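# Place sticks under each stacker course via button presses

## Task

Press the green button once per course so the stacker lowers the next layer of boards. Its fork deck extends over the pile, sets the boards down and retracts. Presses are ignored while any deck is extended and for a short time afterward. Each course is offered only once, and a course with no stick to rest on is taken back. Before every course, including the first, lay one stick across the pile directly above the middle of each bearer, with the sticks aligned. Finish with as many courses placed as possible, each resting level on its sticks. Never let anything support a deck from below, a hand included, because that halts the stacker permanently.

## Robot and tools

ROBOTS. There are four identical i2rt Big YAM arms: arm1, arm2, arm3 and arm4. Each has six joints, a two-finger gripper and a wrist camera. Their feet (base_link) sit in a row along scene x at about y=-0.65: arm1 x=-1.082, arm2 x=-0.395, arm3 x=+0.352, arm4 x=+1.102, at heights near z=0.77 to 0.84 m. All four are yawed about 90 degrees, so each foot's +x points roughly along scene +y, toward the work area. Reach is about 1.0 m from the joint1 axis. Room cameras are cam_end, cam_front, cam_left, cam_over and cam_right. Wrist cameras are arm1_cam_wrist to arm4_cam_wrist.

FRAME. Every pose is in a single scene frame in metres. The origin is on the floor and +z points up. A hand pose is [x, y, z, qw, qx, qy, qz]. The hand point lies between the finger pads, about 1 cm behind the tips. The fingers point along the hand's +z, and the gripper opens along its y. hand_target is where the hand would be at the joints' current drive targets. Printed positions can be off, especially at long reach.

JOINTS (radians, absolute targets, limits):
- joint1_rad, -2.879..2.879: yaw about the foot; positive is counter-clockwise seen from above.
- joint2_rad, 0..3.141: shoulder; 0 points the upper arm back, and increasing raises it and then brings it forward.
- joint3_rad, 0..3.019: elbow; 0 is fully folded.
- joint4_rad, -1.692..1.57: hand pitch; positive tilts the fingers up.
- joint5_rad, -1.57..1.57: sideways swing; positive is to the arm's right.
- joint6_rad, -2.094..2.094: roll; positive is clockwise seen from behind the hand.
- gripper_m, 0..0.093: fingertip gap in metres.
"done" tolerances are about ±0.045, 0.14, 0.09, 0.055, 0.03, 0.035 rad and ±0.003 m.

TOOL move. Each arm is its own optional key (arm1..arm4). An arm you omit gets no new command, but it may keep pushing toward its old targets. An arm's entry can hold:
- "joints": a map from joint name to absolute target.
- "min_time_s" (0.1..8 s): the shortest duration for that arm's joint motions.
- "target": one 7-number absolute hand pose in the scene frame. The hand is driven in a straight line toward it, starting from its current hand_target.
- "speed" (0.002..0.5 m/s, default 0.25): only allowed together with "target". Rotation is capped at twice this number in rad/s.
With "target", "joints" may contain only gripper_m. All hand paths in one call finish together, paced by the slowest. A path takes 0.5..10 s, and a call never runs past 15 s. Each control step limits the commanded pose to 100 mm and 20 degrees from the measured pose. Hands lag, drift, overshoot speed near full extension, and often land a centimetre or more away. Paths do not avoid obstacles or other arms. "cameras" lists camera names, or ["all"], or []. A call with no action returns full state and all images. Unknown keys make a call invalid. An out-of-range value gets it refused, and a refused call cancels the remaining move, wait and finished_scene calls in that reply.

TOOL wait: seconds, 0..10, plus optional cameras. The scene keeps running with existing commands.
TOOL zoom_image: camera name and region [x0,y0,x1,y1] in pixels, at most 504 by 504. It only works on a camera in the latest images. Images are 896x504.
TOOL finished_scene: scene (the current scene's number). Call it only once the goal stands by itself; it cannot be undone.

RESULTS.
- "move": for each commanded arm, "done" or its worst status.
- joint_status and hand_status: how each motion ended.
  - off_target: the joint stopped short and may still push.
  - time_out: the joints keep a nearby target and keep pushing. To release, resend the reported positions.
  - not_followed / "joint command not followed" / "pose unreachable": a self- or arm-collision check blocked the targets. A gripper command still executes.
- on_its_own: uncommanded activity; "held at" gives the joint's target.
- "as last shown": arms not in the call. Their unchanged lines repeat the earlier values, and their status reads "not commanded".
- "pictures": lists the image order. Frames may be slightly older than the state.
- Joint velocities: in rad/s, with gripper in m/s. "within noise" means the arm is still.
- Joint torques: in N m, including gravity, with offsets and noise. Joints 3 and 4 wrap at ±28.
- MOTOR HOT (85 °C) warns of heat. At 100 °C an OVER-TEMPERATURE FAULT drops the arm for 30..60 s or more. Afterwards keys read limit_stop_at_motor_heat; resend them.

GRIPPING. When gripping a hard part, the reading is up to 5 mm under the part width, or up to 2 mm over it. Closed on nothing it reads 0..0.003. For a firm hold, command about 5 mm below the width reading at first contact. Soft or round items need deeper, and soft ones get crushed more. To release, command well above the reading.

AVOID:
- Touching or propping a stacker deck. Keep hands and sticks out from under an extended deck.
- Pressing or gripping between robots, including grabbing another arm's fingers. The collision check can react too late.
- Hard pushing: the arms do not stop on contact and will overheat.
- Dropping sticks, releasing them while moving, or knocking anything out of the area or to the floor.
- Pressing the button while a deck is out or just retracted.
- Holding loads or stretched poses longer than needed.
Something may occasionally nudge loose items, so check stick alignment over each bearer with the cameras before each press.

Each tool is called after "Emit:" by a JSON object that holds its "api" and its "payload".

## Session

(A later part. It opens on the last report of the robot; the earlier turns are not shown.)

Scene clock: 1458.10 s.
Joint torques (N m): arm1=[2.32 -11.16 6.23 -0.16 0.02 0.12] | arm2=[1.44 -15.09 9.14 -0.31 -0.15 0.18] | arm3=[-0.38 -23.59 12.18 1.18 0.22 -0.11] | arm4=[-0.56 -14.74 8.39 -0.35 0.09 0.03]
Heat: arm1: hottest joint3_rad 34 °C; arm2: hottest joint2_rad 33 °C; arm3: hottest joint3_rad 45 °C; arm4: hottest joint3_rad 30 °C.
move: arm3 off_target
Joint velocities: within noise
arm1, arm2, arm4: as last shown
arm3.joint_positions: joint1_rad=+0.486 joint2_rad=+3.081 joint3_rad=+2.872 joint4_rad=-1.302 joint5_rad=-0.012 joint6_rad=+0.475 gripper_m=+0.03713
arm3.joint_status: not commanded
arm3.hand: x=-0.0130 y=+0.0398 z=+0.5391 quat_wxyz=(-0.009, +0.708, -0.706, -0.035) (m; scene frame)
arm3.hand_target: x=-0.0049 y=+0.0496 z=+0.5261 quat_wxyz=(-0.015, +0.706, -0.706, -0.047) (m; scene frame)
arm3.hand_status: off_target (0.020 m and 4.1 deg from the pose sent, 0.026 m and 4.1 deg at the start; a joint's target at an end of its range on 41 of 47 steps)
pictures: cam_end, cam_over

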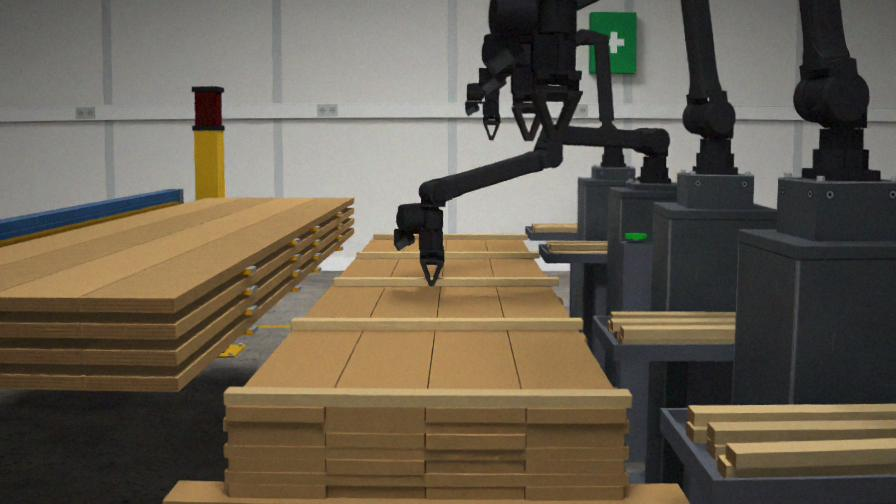

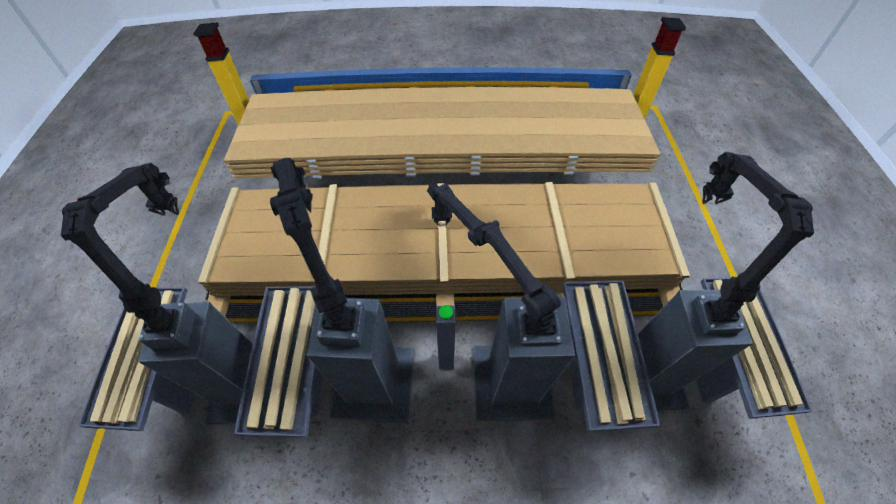

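Emit:
{"api": "move", "payload": {"arm3": {"target": [-0.002, 0.050, 0.511, 0, 0.7071, -0.7071, 0], "speed": 0.06}, "cameras": ["cam_end", "cam_over", "cam_right"]}}

Emit:
{"api": "zoom_image", "payload": {"camera": "cam_end", "region": [300, 220, 600, 340]}}

Emit:
{"api": "zoom_image", "payload": {"camera": "cam_right", "region": [240, 130, 480, 260]}}

Scene clock: 1467.13 s.
Joint torques (N m): arm1=[2.08 -11.28 6.16 -0.2 0.02 0.13] | arm2=[1.44 -15.09 9.14 -0.32 -0.15 0.18] | arm3=[-0.56 -23.77 9.66 1.76 0.21 -0.1] | arm4=[-0.5 -14.74 8.38 -0.34 0.08 0.04]
Heat: arm1: hottest joint3_rad 34 °C; arm2: hottest joint2_rad 32 °C; arm3: hottest joint3_rad 45 °C; arm4: hottest joint3_rad 30 °C.
move: arm3 off_target
Joint velocities: within noise
arm1, arm2, arm4: as last shown
arm3.joint_positions: joint1_rad=+0.486 joint2_rad=+3.081 joint3_rad=+2.872 joint4_rad=-1.283 joint5_rad=-0.012 joint6_rad=+0.470 gripper_m=+0.03713
arm3.joint_status: not commanded
arm3.hand: x=-0.0148 y=+0.0440 z=+0.5392 quat_wxyz=(-0.012, +0.709, -0.704, -0.044) (m; scene frame)
arm3.hand_target: x=-0.0008 y=+0.0469 z=+0.5125 quat_wxyz=(-0.014, +0.706, -0.706, -0.044) (m; scene frame)
arm3.hand_status: off_target (0.032 m and 5.2 deg from the pose sent, 0.032 m and 4.1 deg at the start; a joint's target at an end of its range on 36 of 40 steps)
pictures: cam_end, cam_over, cam_right

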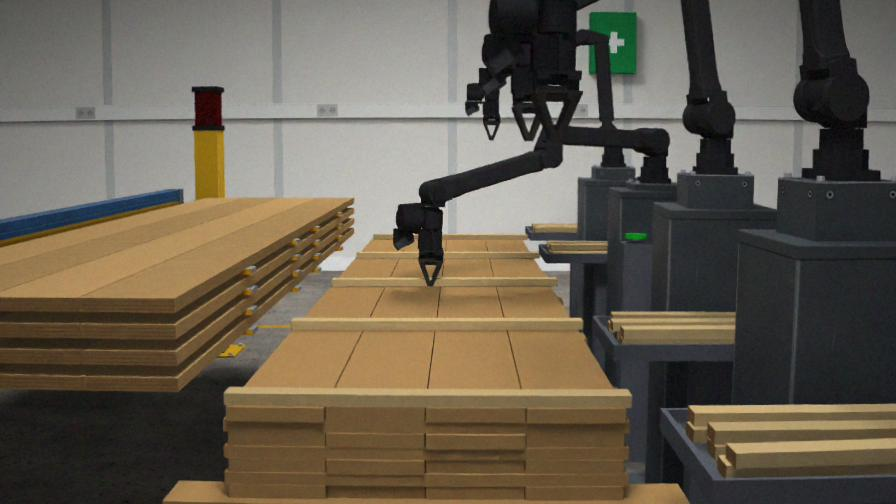

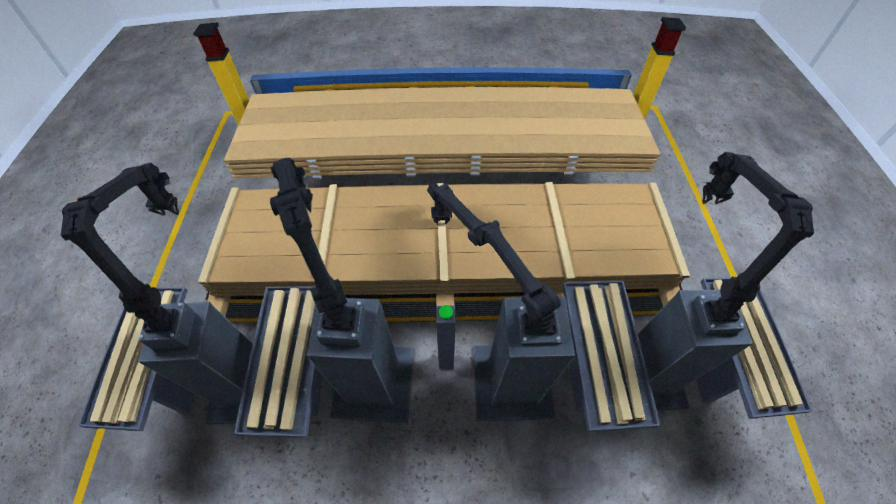

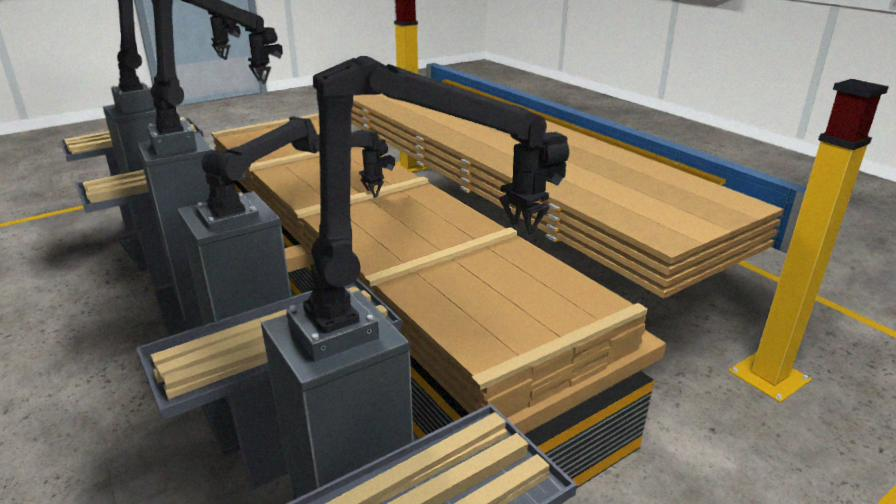

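Scaled by 1.680.

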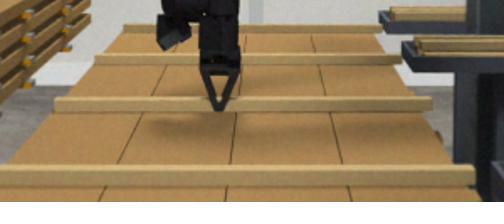

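Scaled by 2.100.

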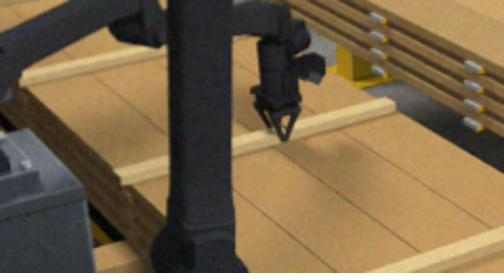

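Emit:
{"api": "move", "payload": {"arm3": {"joints": {"gripper_m": 0.06}}, "cameras": ["cam_end", "arm3_cam_wrist"]}}

Emit:
{"api": "move", "payload": {"arm3": {"target": [-0.015, 0.046, 0.62, -0.014, 0.706, -0.706, -0.044], "speed": 0.12}, "cameras": ["cam_end", "cam_over", "arm3_cam_wrist"]}}

Emit:
{"api": "zoom_image", "payload": {"camera": "cam_over", "region": [300, 160, 600, 340]}}

Emit:
{"api": "zoom_image", "payload": {"camera": "cam_end", "region": [200, 200, 660, 440]}}

Scene clock: 1485.30 s.
Joint torques (N m): arm1=[2.26 -11.22 6.16 -0.24 0.01 0.1] | arm2=[1.44 -15.09 9.14 -0.31 -0.15 0.18] | arm3=[-0.32 -23.71 9.69 1.01 0.16 -0.1] | arm4=[-0.5 -14.68 8.36 -0.36 0.09 0.04]
Heat: arm1: hottest joint3_rad 34 °C; arm2: hottest joint2_rad 32 °C; arm3: hottest joint3_rad 43 °C; arm4: hottest joint3_rad 30 °C.
move: arm3 done
Joint velocities: within noise
arm1, arm2, arm4: as last shown
arm3.joint_positions: joint1_rad=+0.482 joint2_rad=+3.082 joint3_rad=+2.872 joint4_rad=-1.265 joint5_rad=-0.010 joint6_rad=+0.470 gripper_m=+0.05982
arm3.joint_status: all done
arm3.hand: x=-0.0138 y=+0.0492 z=+0.5393 quat_wxyz=(-0.015, +0.707, -0.705, -0.052) (m; scene frame)
arm3.hand_target: x=-0.0007 y=+0.0471 z=+0.5126 quat_wxyz=(-0.014, +0.706, -0.707, -0.044) (m; scene frame)
arm3.hand_status: not commanded
pictures: arm3_cam_wrist, cam_end

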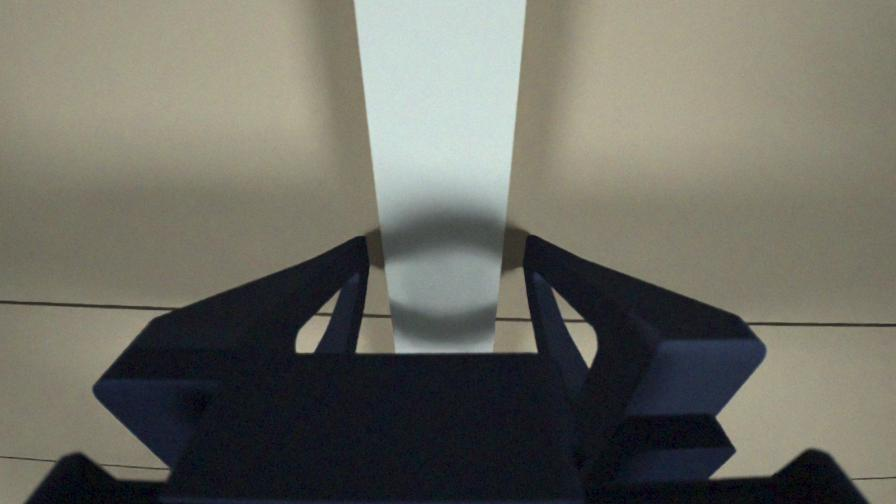

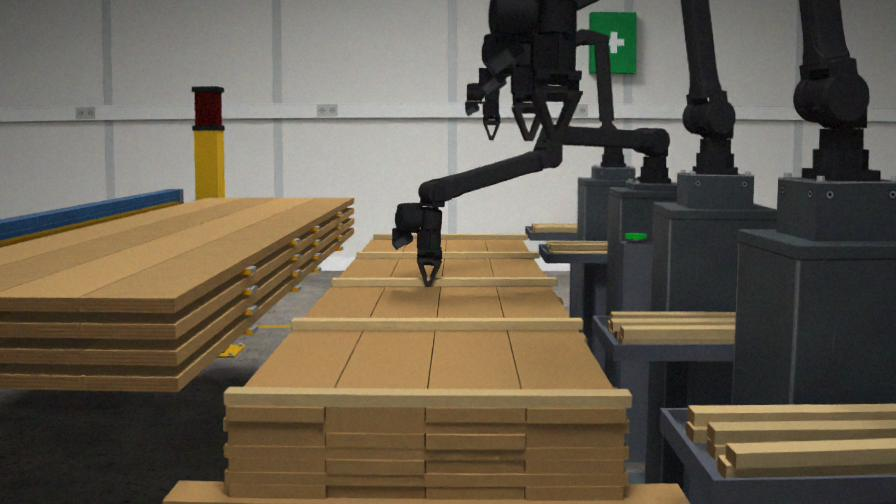

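Scene clock: 1487.13 s.
Joint torques (N m): arm1=[2.32 -11.34 6.27 -0.13 0.02 0.13] | arm2=[1.44 -15.09 9.14 -0.32 -0.15 0.18] | arm3=[0.91 -27.75 7.86 0.38 0.15 0.05] | arm4=[-0.5 -14.74 8.38 -0.35 0.08 0.03]
Heat: arm1: hottest joint3_rad 34 °C; arm2: hottest joint2_rad 32 °C; arm3: hottest joint3_rad 43 °C; arm4: hottest joint3_rad 30 °C.
move: arm3 done
Joint velocities: within noise
arm1, arm2, arm4: as last shown
arm3.joint_positions: joint1_rad=+0.482 joint2_rad=+2.884 joint3_rad=+2.697 joint4_rad=-1.288 joint5_rad=-0.009 joint6_rad=+0.470 gripper_m=+0.05989
arm3.joint_status: not commanded
arm3.hand: x=-0.0150 y=+0.0508 z=+0.6237 quat_wxyz=(-0.015, +0.707, -0.705, -0.051) (m; scene frame)
arm3.hand_target: x=-0.0149 y=+0.0461 z=+0.6199 quat_wxyz=(-0.014, +0.706, -0.706, -0.044) (m; scene frame)
arm3.hand_status: done (0.006 m and 0.9 deg from the pose sent, 0.081 m and 0.9 deg at the start)
pictures: arm3_cam_wrist, cam_end, cam_over

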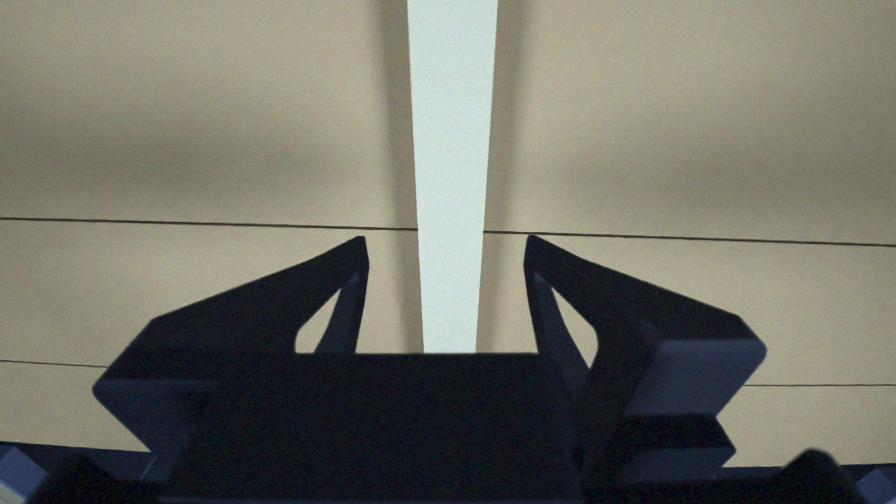

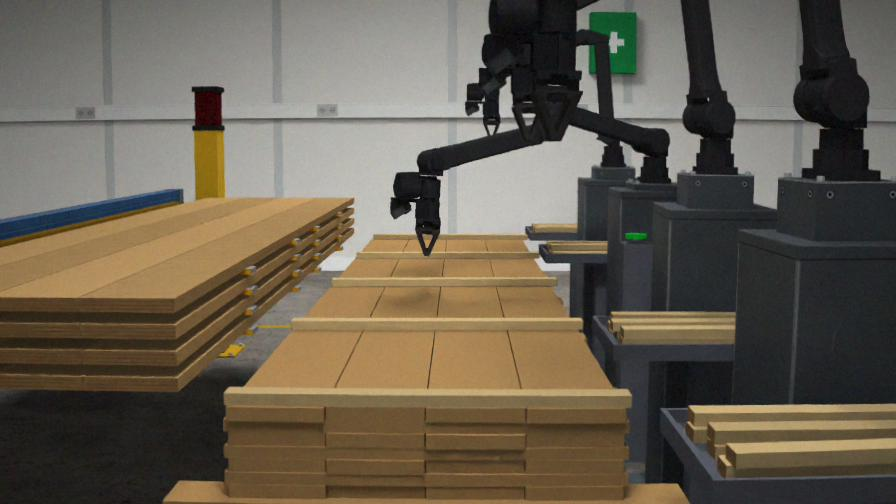

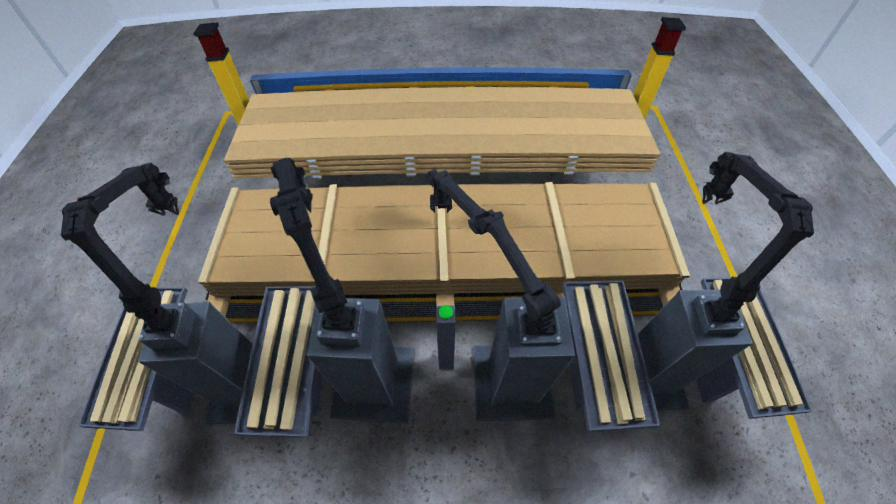

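Scaled by 1.680.

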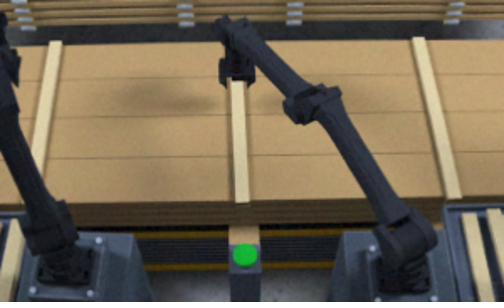

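Scaled by 1.096.

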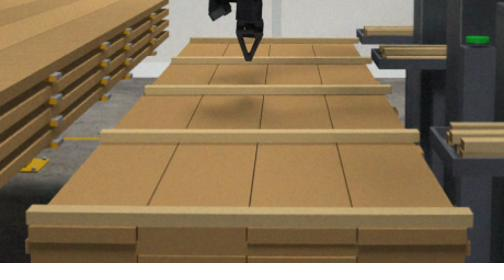

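Emit:
{"api": "move", "payload": {"arm1": {"target": [-1.44, -0.62, 0.70, 0, 0.7071, -0.7071, 0]}, "arm2": {"target": [-0.72, -0.62, 0.70, 0, 0.7071, -0.7071, 0]}, "arm3": {"target": [0.0, -0.53, 0.76, 0, 0.7071, -0.7071, 0], "joints": {"gripper_m": 0.0}}, "arm4": {"target": [1.44, -0.62, 0.70, 0, 0.7071, -0.7071, 0], "joints": {"gripper_m": 0.065}}, "cameras": ["all"]}}

Scene clock: 1540.30 s.
Joint torques (N m): arm1=[1.79 -7.59 4.7 0.66 0.31 0.11] | arm2=[1.26 -10.23 5.31 0.38 0.13 0.18] | arm3=[1.55 -11.52 5.2 0.05 0.16 0.06] | arm4=[-1.73 -10.05 6.27 0.36 -0.11 -0.07]
Heat: arm1: hottest joint3_rad 34 °C; arm2: hottest joint3_rad 32 °C; arm3: hottest joint3_rad 37 °C; arm4: hottest joint3_rad 30 °C.
move: arm1 off_target; arm2 off_target; arm3 done; arm4 off_target
Joint velocities: within noise
arm1.joint_positions: joint1_rad=+1.358 joint2_rad=+1.925 joint3_rad=+0.711 joint4_rad=-0.387 joint5_rad=+0.003 joint6_rad=+1.424 gripper_m=+0.06495
arm1.joint_status: not commanded
arm1.hand: x=-1.4216 y=-0.6207 z=+0.6999 quat_wxyz=(-0.008, +0.709, -0.705, +0.014) (m; scene frame)
arm1.hand_target: x=-1.4397 y=-0.6200 z=+0.7006 quat_wxyz=(+0.000, +0.707, -0.707, +0.000) (m; scene frame)
arm1.hand_status: off_target (0.018 m and 1.9 deg from the pose sent, 0.541 m and 0.8 deg at the start)
arm2.joint_positions: joint1_rad=+1.541 joint2_rad=+1.841 joint3_rad=+0.625 joint4_rad=-0.384 joint5_rad=-0.010 joint6_rad=+1.480 gripper_m=+0.06493
arm2.joint_status: not commanded
arm2.hand: x=-0.7094 y=-0.6178 z=+0.7011 quat_wxyz=(-0.004, +0.708, -0.706, +0.008) (m; scene frame)
arm2.hand_target: x=-0.7198 y=-0.6200 z=+0.7002 quat_wxyz=(+0.000, +0.707, -0.707, +0.000) (m; scene frame)
arm2.hand_status: off_target (0.011 m and 1.0 deg from the pose sent, 0.493 m and 1.1 deg at the start)
arm3.joint_positions: joint1_rad=+1.193 joint2_rad=+1.631 joint3_rad=+0.844 joint4_rad=-0.780 joint5_rad=-0.014 joint6_rad=+1.186 gripper_m=+0.00024
arm3.joint_status: all done
arm3.hand: x=-0.0034 y=-0.5241 z=+0.7586 quat_wxyz=(+0.002, +0.707, -0.708, -0.003) (m; scene frame)
arm3.hand_target: x=+0.0000 y=-0.5298 z=+0.7599 quat_wxyz=(+0.000, +0.707, -0.707, +0.000) (m; scene frame)
arm3.hand_status: done (0.007 m and 0.5 deg from the pose sent, 0.597 m and 6.1 deg at the start)
arm4.joint_positions: joint1_rad=-1.452 joint2_rad=+1.758 joint3_rad=+0.657 joint4_rad=-0.497 joint5_rad=-0.003 joint6_rad=-1.472 gripper_m=+0.06489
arm4.joint_status: all done
arm4.hand: x=+1.4263 y=-0.6178 z=+0.7018 quat_wxyz=(+0.008, +0.708, -0.706, -0.005) (m; scene frame)
arm4.hand_target: x=+1.4397 y=-0.6201 z=+0.7004 quat_wxyz=(+0.000, +0.707, -0.707, +0.000) (m; scene frame)
arm4.hand_status: off_target (0.014 m and 1.1 deg from the pose sent, 0.560 m and 1.0 deg at the start)
pictures: arm1_cam_wrist, arm2_cam_wrist, arm3_cam_wrist, arm4_cam_wrist, cam_end, cam_front, cam_left, cam_over, cam_right

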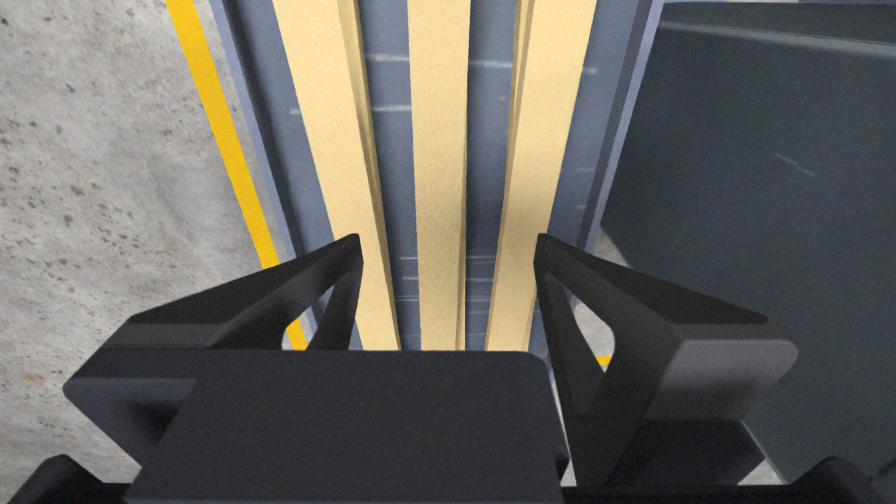

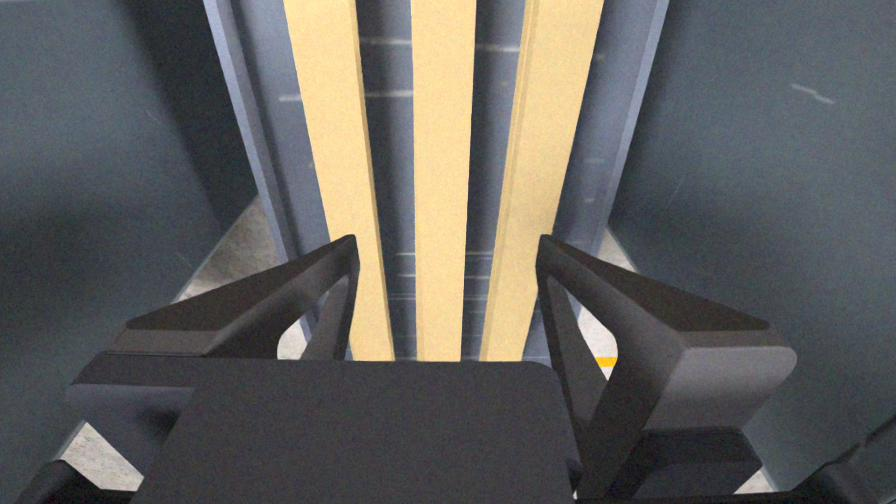

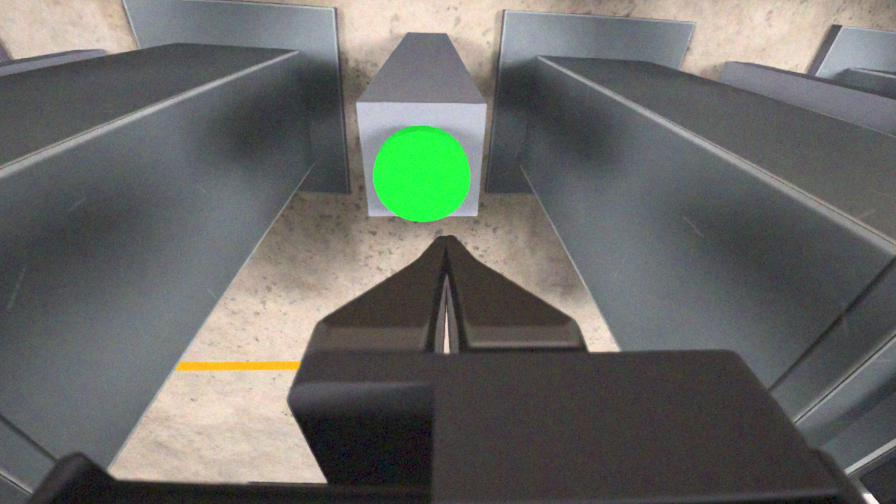

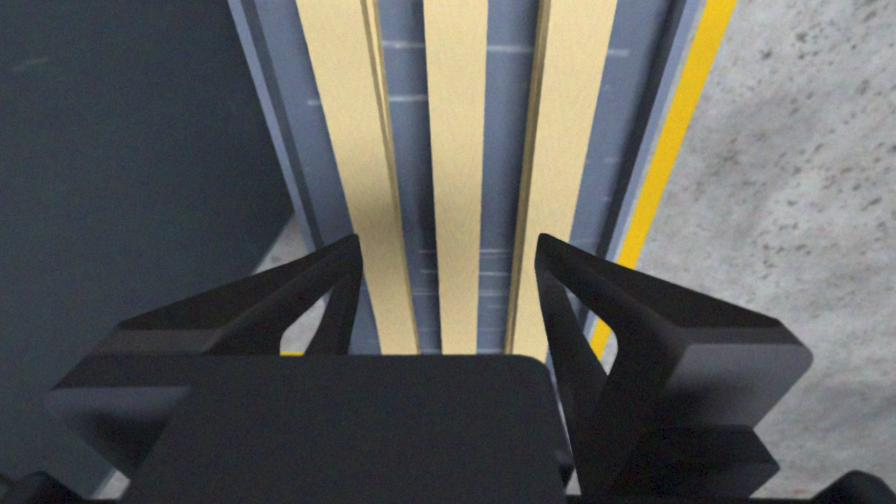

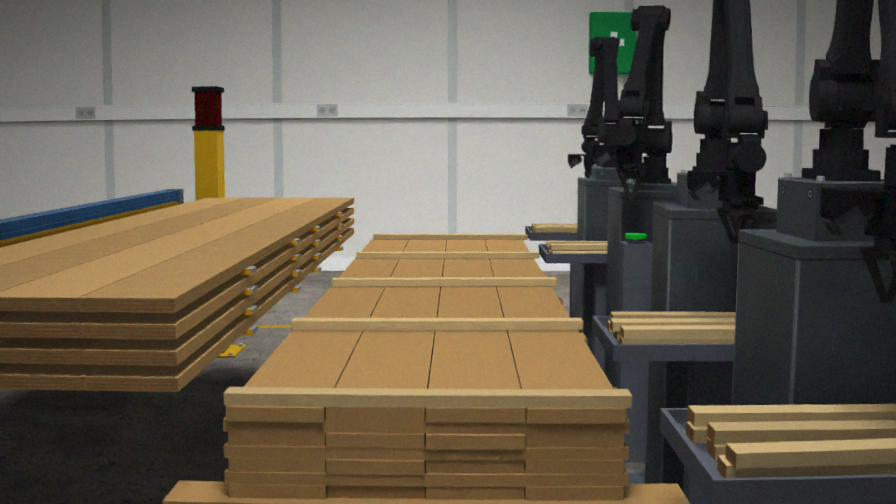

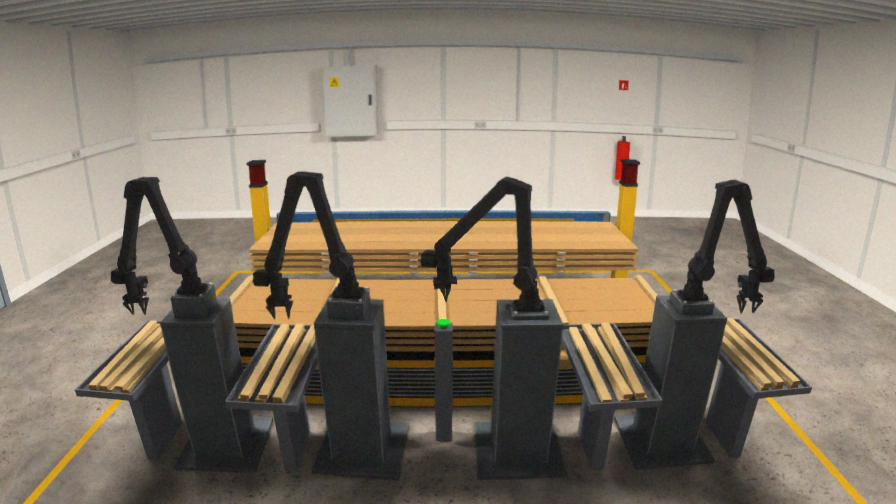

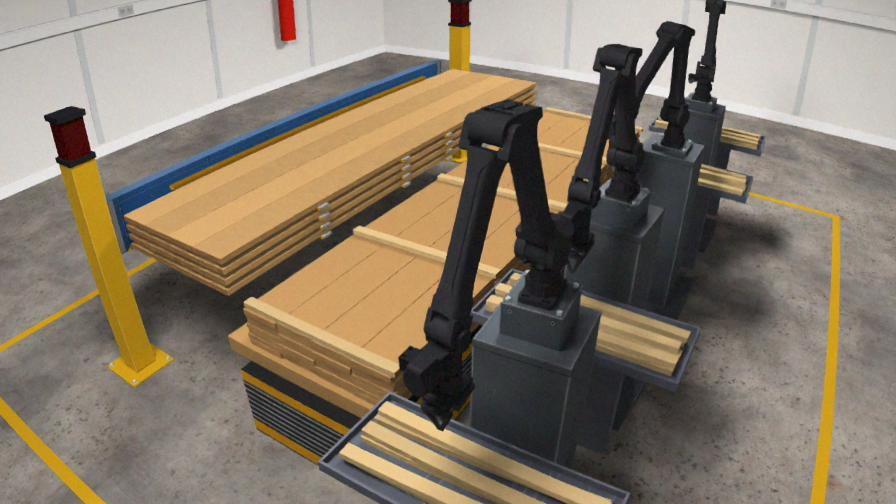

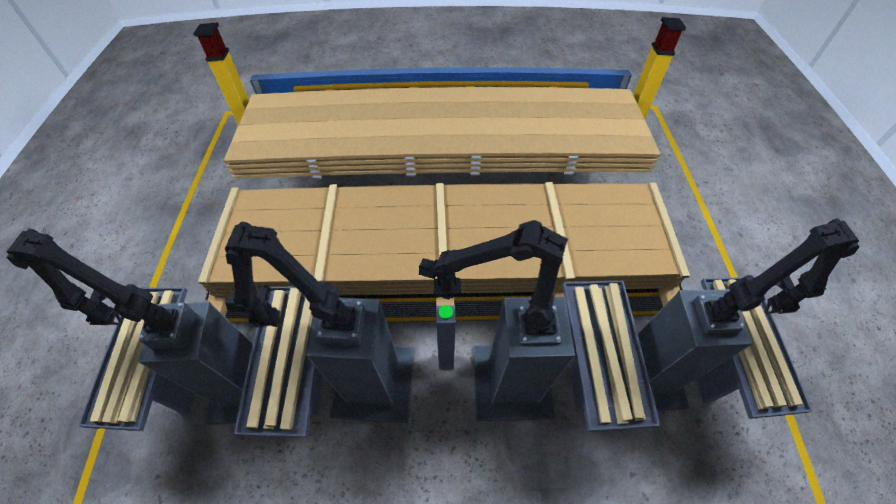

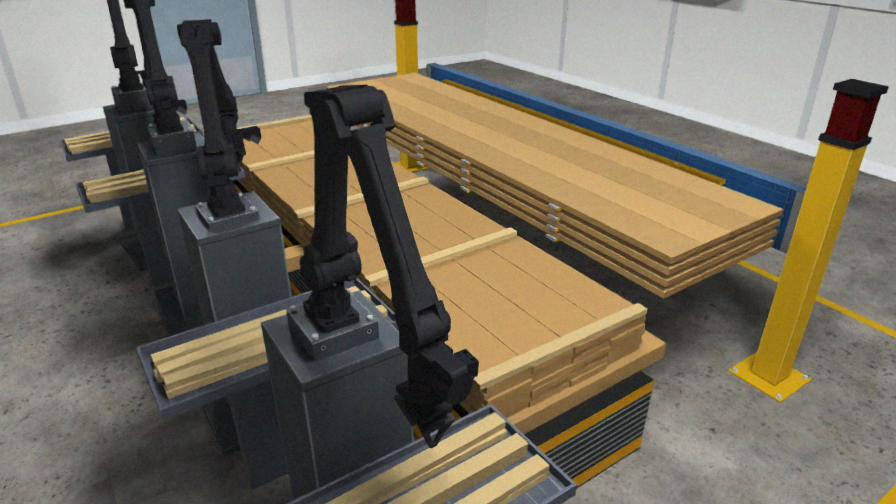

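Emit:
{"api": "move", "payload": {"arm1": {"target": [-1.437, -0.688, 0.565, 0, 0.7071, -0.7071, 0], "speed": 0.12}, "arm2": {"target": [-0.722, -0.688, 0.565, 0, 0.7071, -0.7071, 0], "speed": 0.12}, "arm3": {"target": [-0.012, -0.542, 0.665, 0, 0.7071, -0.7071, 0], "speed": 0.12}, "arm4": {"target": [1.514, -0.688, 0.575, 0, 0.7157, -0.6984, 0], "speed": 0.12}, "cameras": ["arm1_cam_wrist", "arm2_cam_wrist", "arm3_cam_wrist", "arm4_cam_wrist"]}}

Scene clock: 1609.37 s.
Joint torques (N m): arm1=[2.14 -9.29 1.18 0.75 0.32 0.13] | arm2=[1.2 -12.45 1.03 0.38 0.06 0.18] | arm3=[1.73 -9.82 3.92 0.79 0.16 0.08] | arm4=[-1.67 -14.21 4.22 0.34 -0.07 -0.05]
Heat: arm1: hottest joint3_rad 32 °C; arm2: hottest joint2_rad 29 °C; arm3: hottest joint3_rad 33 °C; arm4: hottest joint2_rad 27 °C.
move: arm1 done; arm2 done; arm3 off_target; arm4 done
Joint velocities: within noise
arm1.joint_positions: joint1_rad=+1.542 joint2_rad=+2.347 joint3_rad=+0.818 joint4_rad=-0.059 joint5_rad=+0.003 joint6_rad=+1.611 gripper_m=+0.06495
arm1.joint_status: not commanded
arm1.hand: x=-1.4292 y=-0.6845 z=+0.5673 quat_wxyz=(-0.005, +0.708, -0.706, +0.007) (m; scene frame)
arm1.hand_target: x=-1.4368 y=-0.6880 z=+0.5651 quat_wxyz=(+0.000, +0.707, -0.707, +0.000) (m; scene frame)
arm1.hand_status: done (0.009 m and 1.1 deg from the pose sent, 0.151 m and 1.9 deg at the start)
arm2.joint_positions: joint1_rad=+1.751 joint2_rad=+2.296 joint3_rad=+0.737 joint4_rad=-0.029 joint5_rad=-0.009 joint6_rad=+1.690 gripper_m=+0.06493
arm2.joint_status: not commanded
arm2.hand: x=-0.7191 y=-0.6839 z=+0.5686 quat_wxyz=(-0.003, +0.708, -0.706, +0.003) (m; scene frame)
arm2.hand_target: x=-0.7221 y=-0.6879 z=+0.5651 quat_wxyz=(+0.000, +0.707, -0.707, +0.000) (m; scene frame)
arm2.hand_status: done (0.006 m and 0.5 deg from the pose sent, 0.154 m and 1.0 deg at the start)
arm3.joint_positions: joint1_rad=+1.235 joint2_rad=+1.840 joint3_rad=+0.814 joint4_rad=-0.530 joint5_rad=-0.014 joint6_rad=+1.229 gripper_m=+0.00024
arm3.joint_status: not commanded
arm3.hand: x=-0.0152 y=-0.5354 z=+0.6754 quat_wxyz=(+0.005, +0.706, -0.708, -0.008) (m; scene frame)
arm3.hand_target: x=-0.0117 y=-0.5419 z=+0.6654 quat_wxyz=(+0.000, +0.707, -0.707, +0.000) (m; scene frame)
arm3.hand_status: off_target (0.013 m and 1.1 deg from the pose sent, 0.096 m and 0.5 deg at the start)
arm4.joint_positions: joint1_rad=-1.632 joint2_rad=+2.208 joint3_rad=+0.925 joint4_rad=-0.305 joint5_rad=-0.003 joint6_rad=-1.675 gripper_m=+0.06489
arm4.joint_status: not commanded
arm4.hand: x=+1.5078 y=-0.6831 z=+0.5813 quat_wxyz=(+0.003, +0.716, -0.698, -0.003) (m; scene frame)
arm4.hand_target: x=+1.5139 y=-0.6880 z=+0.5753 quat_wxyz=(+0.000, +0.716, -0.698, +0.000) (m; scene frame)
arm4.hand_status: done (0.010 m and 0.5 deg from the pose sent, 0.169 m and 1.7 deg at the start)
pictures: arm1_cam_wrist, arm2_cam_wrist, arm3_cam_wrist, arm4_cam_wrist

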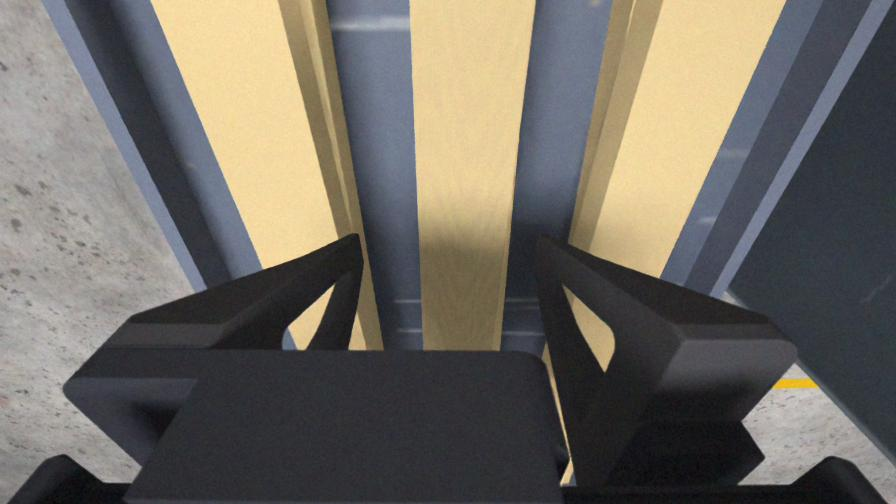

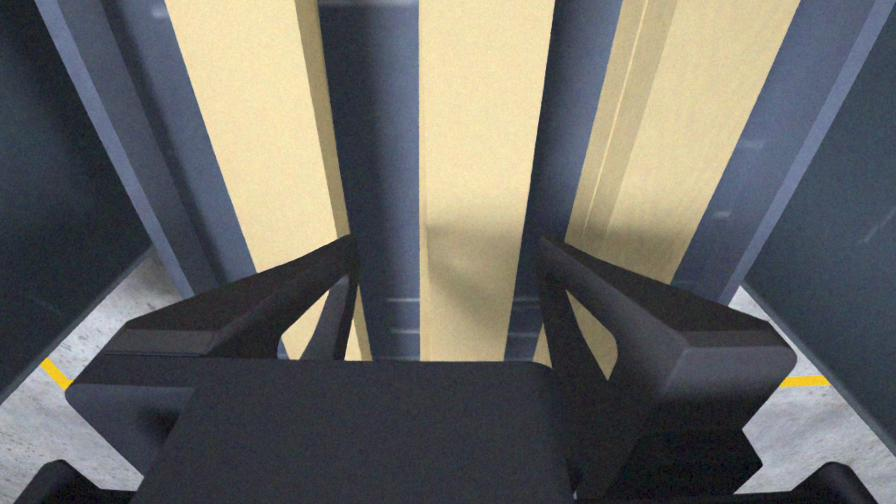

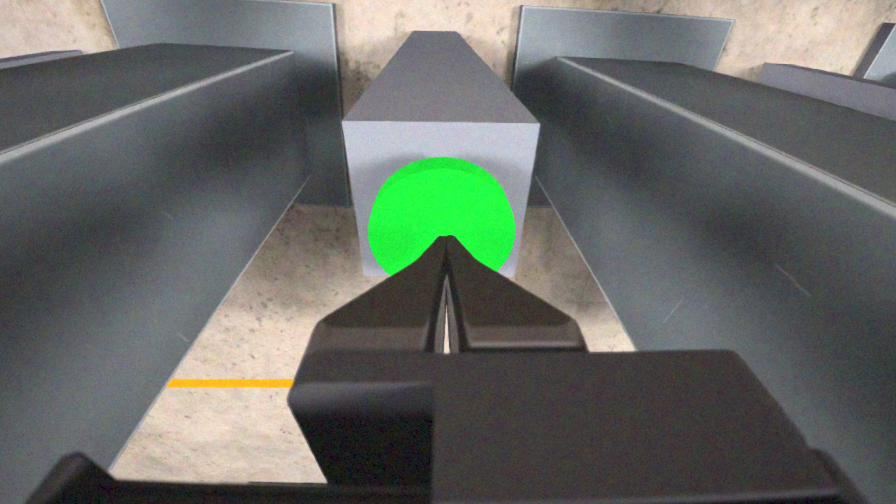

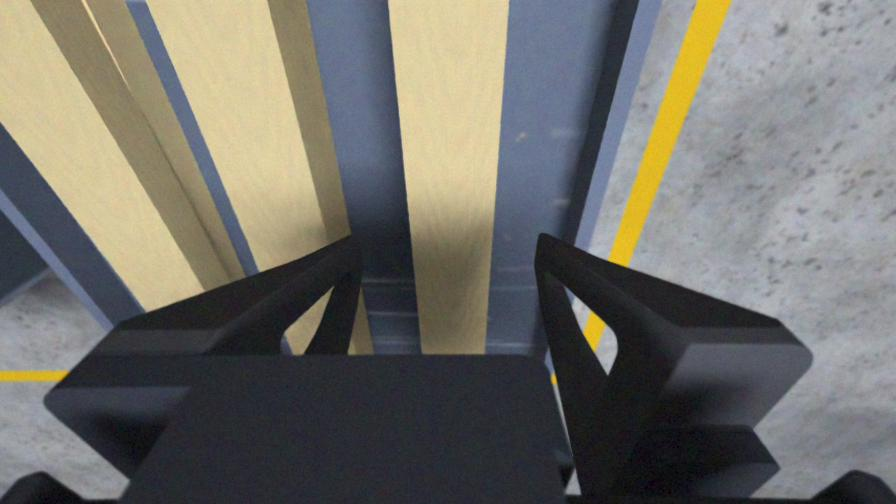

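Emit:
{"api": "move", "payload": {"arm1": {"target": [-1.429, -0.688, 0.530, 0, 0.7071, -0.7071, 0], "speed": 0.06}, "arm2": {"target": [-0.711, -0.688, 0.531, 0, 0.7071, -0.7071, 0], "speed": 0.06}, "arm3": {"target": [-0.012, -0.544, 0.640, 0, 0.7071, -0.7071, 0], "speed": 0.06}, "arm4": {"target": [1.516, -0.688, 0.524, 0, 0.7157, -0.6984, 0], "speed": 0.06}, "cameras": ["arm1_cam_wrist", "arm2_cam_wrist", "arm3_cam_wrist", "arm4_cam_wrist", "cam_over"]}}

Scene clock: 1636.53 s.
Joint torques (N m): arm1=[2.08 -9.52 0.55 0.77 0.3 0.12] | arm2=[1.32 -12.57 -0.01 0.39 0.05 0.18] | arm3=[1.85 -8.35 3.36 1.16 0.17 0.09] | arm4=[-1.61 -14.8 3.22 0.4 -0.07 -0.04]
Heat: arm1: hottest joint3_rad 31 °C; arm2: hottest joint2_rad 28 °C; arm3: hottest joint3_rad 33 °C; arm4: hottest joint2_rad 28 °C.
move: arm1 done; arm2 done; arm3 off_target; arm4 done
Joint velocities: within noise
arm1.joint_positions: joint1_rad=+1.542 joint2_rad=+2.453 joint3_rad=+0.850 joint4_rad=+0.018 joint5_rad=+0.003 joint6_rad=+1.612 gripper_m=+0.06495
arm1.joint_status: not commanded
arm1.hand: x=-1.4236 y=-0.6845 z=+0.5330 quat_wxyz=(-0.004, +0.707, -0.707, +0.006) (m; scene frame)
arm1.hand_target: x=-1.4290 y=-0.6880 z=+0.5301 quat_wxyz=(+0.000, +0.707, -0.707, +0.000) (m; scene frame)
arm1.hand_status: done (0.007 m and 0.9 deg from the pose sent, 0.038 m and 1.0 deg at the start)
arm2.joint_positions: joint1_rad=+1.755 joint2_rad=+2.406 joint3_rad=+0.757 joint4_rad=+0.063 joint5_rad=-0.009 joint6_rad=+1.696 gripper_m=+0.06493
arm2.joint_status: not commanded
arm2.hand: x=-0.7101 y=-0.6839 z=+0.5351 quat_wxyz=(-0.002, +0.707, -0.707, +0.002) (m; scene frame)
arm2.hand_target: x=-0.7109 y=-0.6879 z=+0.5311 quat_wxyz=(+0.000, +0.707, -0.707, +0.000) (m; scene frame)
arm2.hand_status: done (0.006 m and 0.3 deg from the pose sent, 0.039 m and 0.5 deg at the start)
arm3.joint_positions: joint1_rad=+1.238 joint2_rad=+1.886 joint3_rad=+0.814 joint4_rad=-0.471 joint5_rad=-0.014 joint6_rad=+1.234 gripper_m=+0.00024
arm3.joint_status: not commanded
arm3.hand: x=-0.0193 y=-0.5353 z=+0.6588 quat_wxyz=(+0.007, +0.705, -0.709, -0.014) (m; scene frame)
arm3.hand_target: x=-0.0113 y=-0.5439 z=+0.6412 quat_wxyz=(+0.000, +0.707, -0.707, +0.000) (m; scene frame)
arm3.hand_status: off_target (0.022 m and 1.8 deg from the pose sent, 0.036 m and 1.1 deg at the start)
arm4.joint_positions: joint1_rad=-1.632 joint2_rad=+2.350 joint3_rad=+0.984 joint4_rad=-0.219 joint5_rad=-0.003 joint6_rad=-1.676 gripper_m=+0.06489
arm4.joint_status: not commanded
arm4.hand: x=+1.5127 y=-0.6837 z=+0.5312 quat_wxyz=(+0.002, +0.716, -0.698, -0.002) (m; scene frame)
arm4.hand_target: x=+1.5159 y=-0.6879 z=+0.5242 quat_wxyz=(+0.000, +0.716, -0.698, +0.000) (m; scene frame)
arm4.hand_status: done (0.009 m and 0.3 deg from the pose sent, 0.058 m and 0.5 deg at the start)
pictures: arm1_cam_wrist, arm2_cam_wrist, arm3_cam_wrist, arm4_cam_wrist, cam_over

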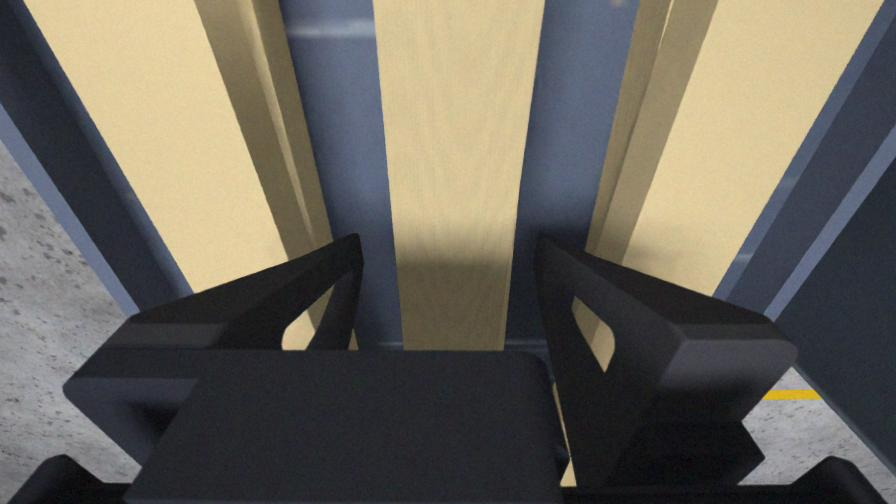

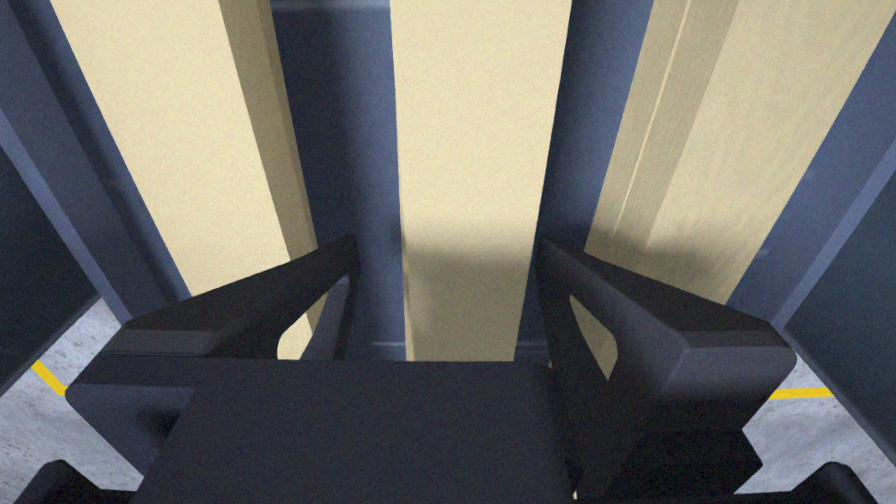

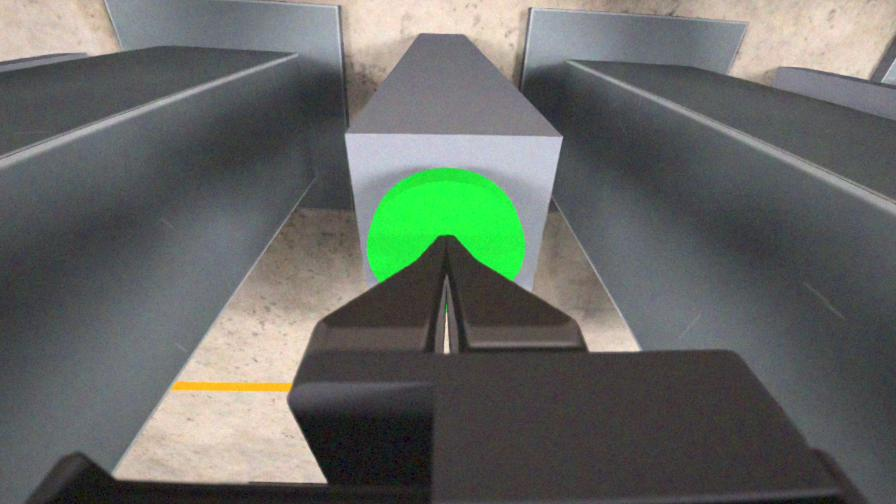

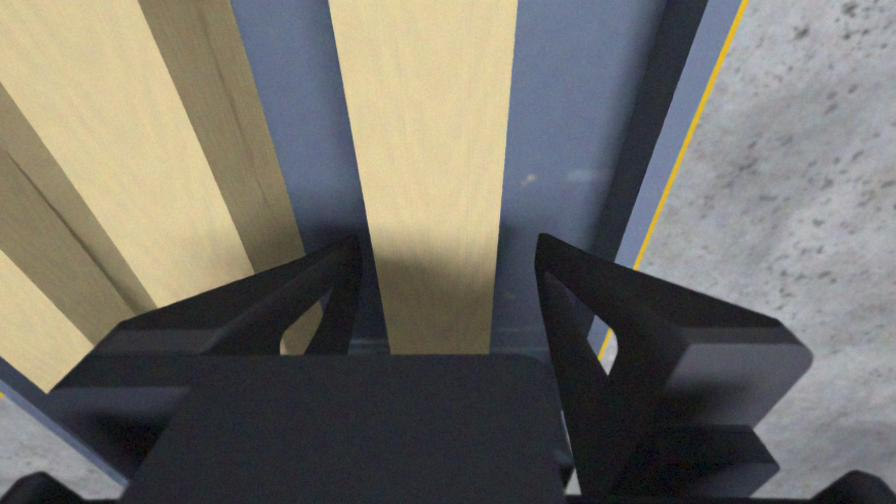

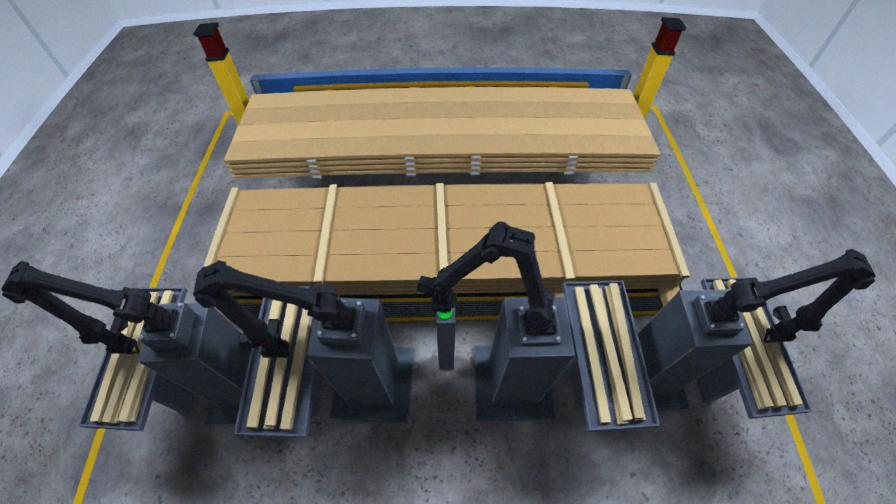

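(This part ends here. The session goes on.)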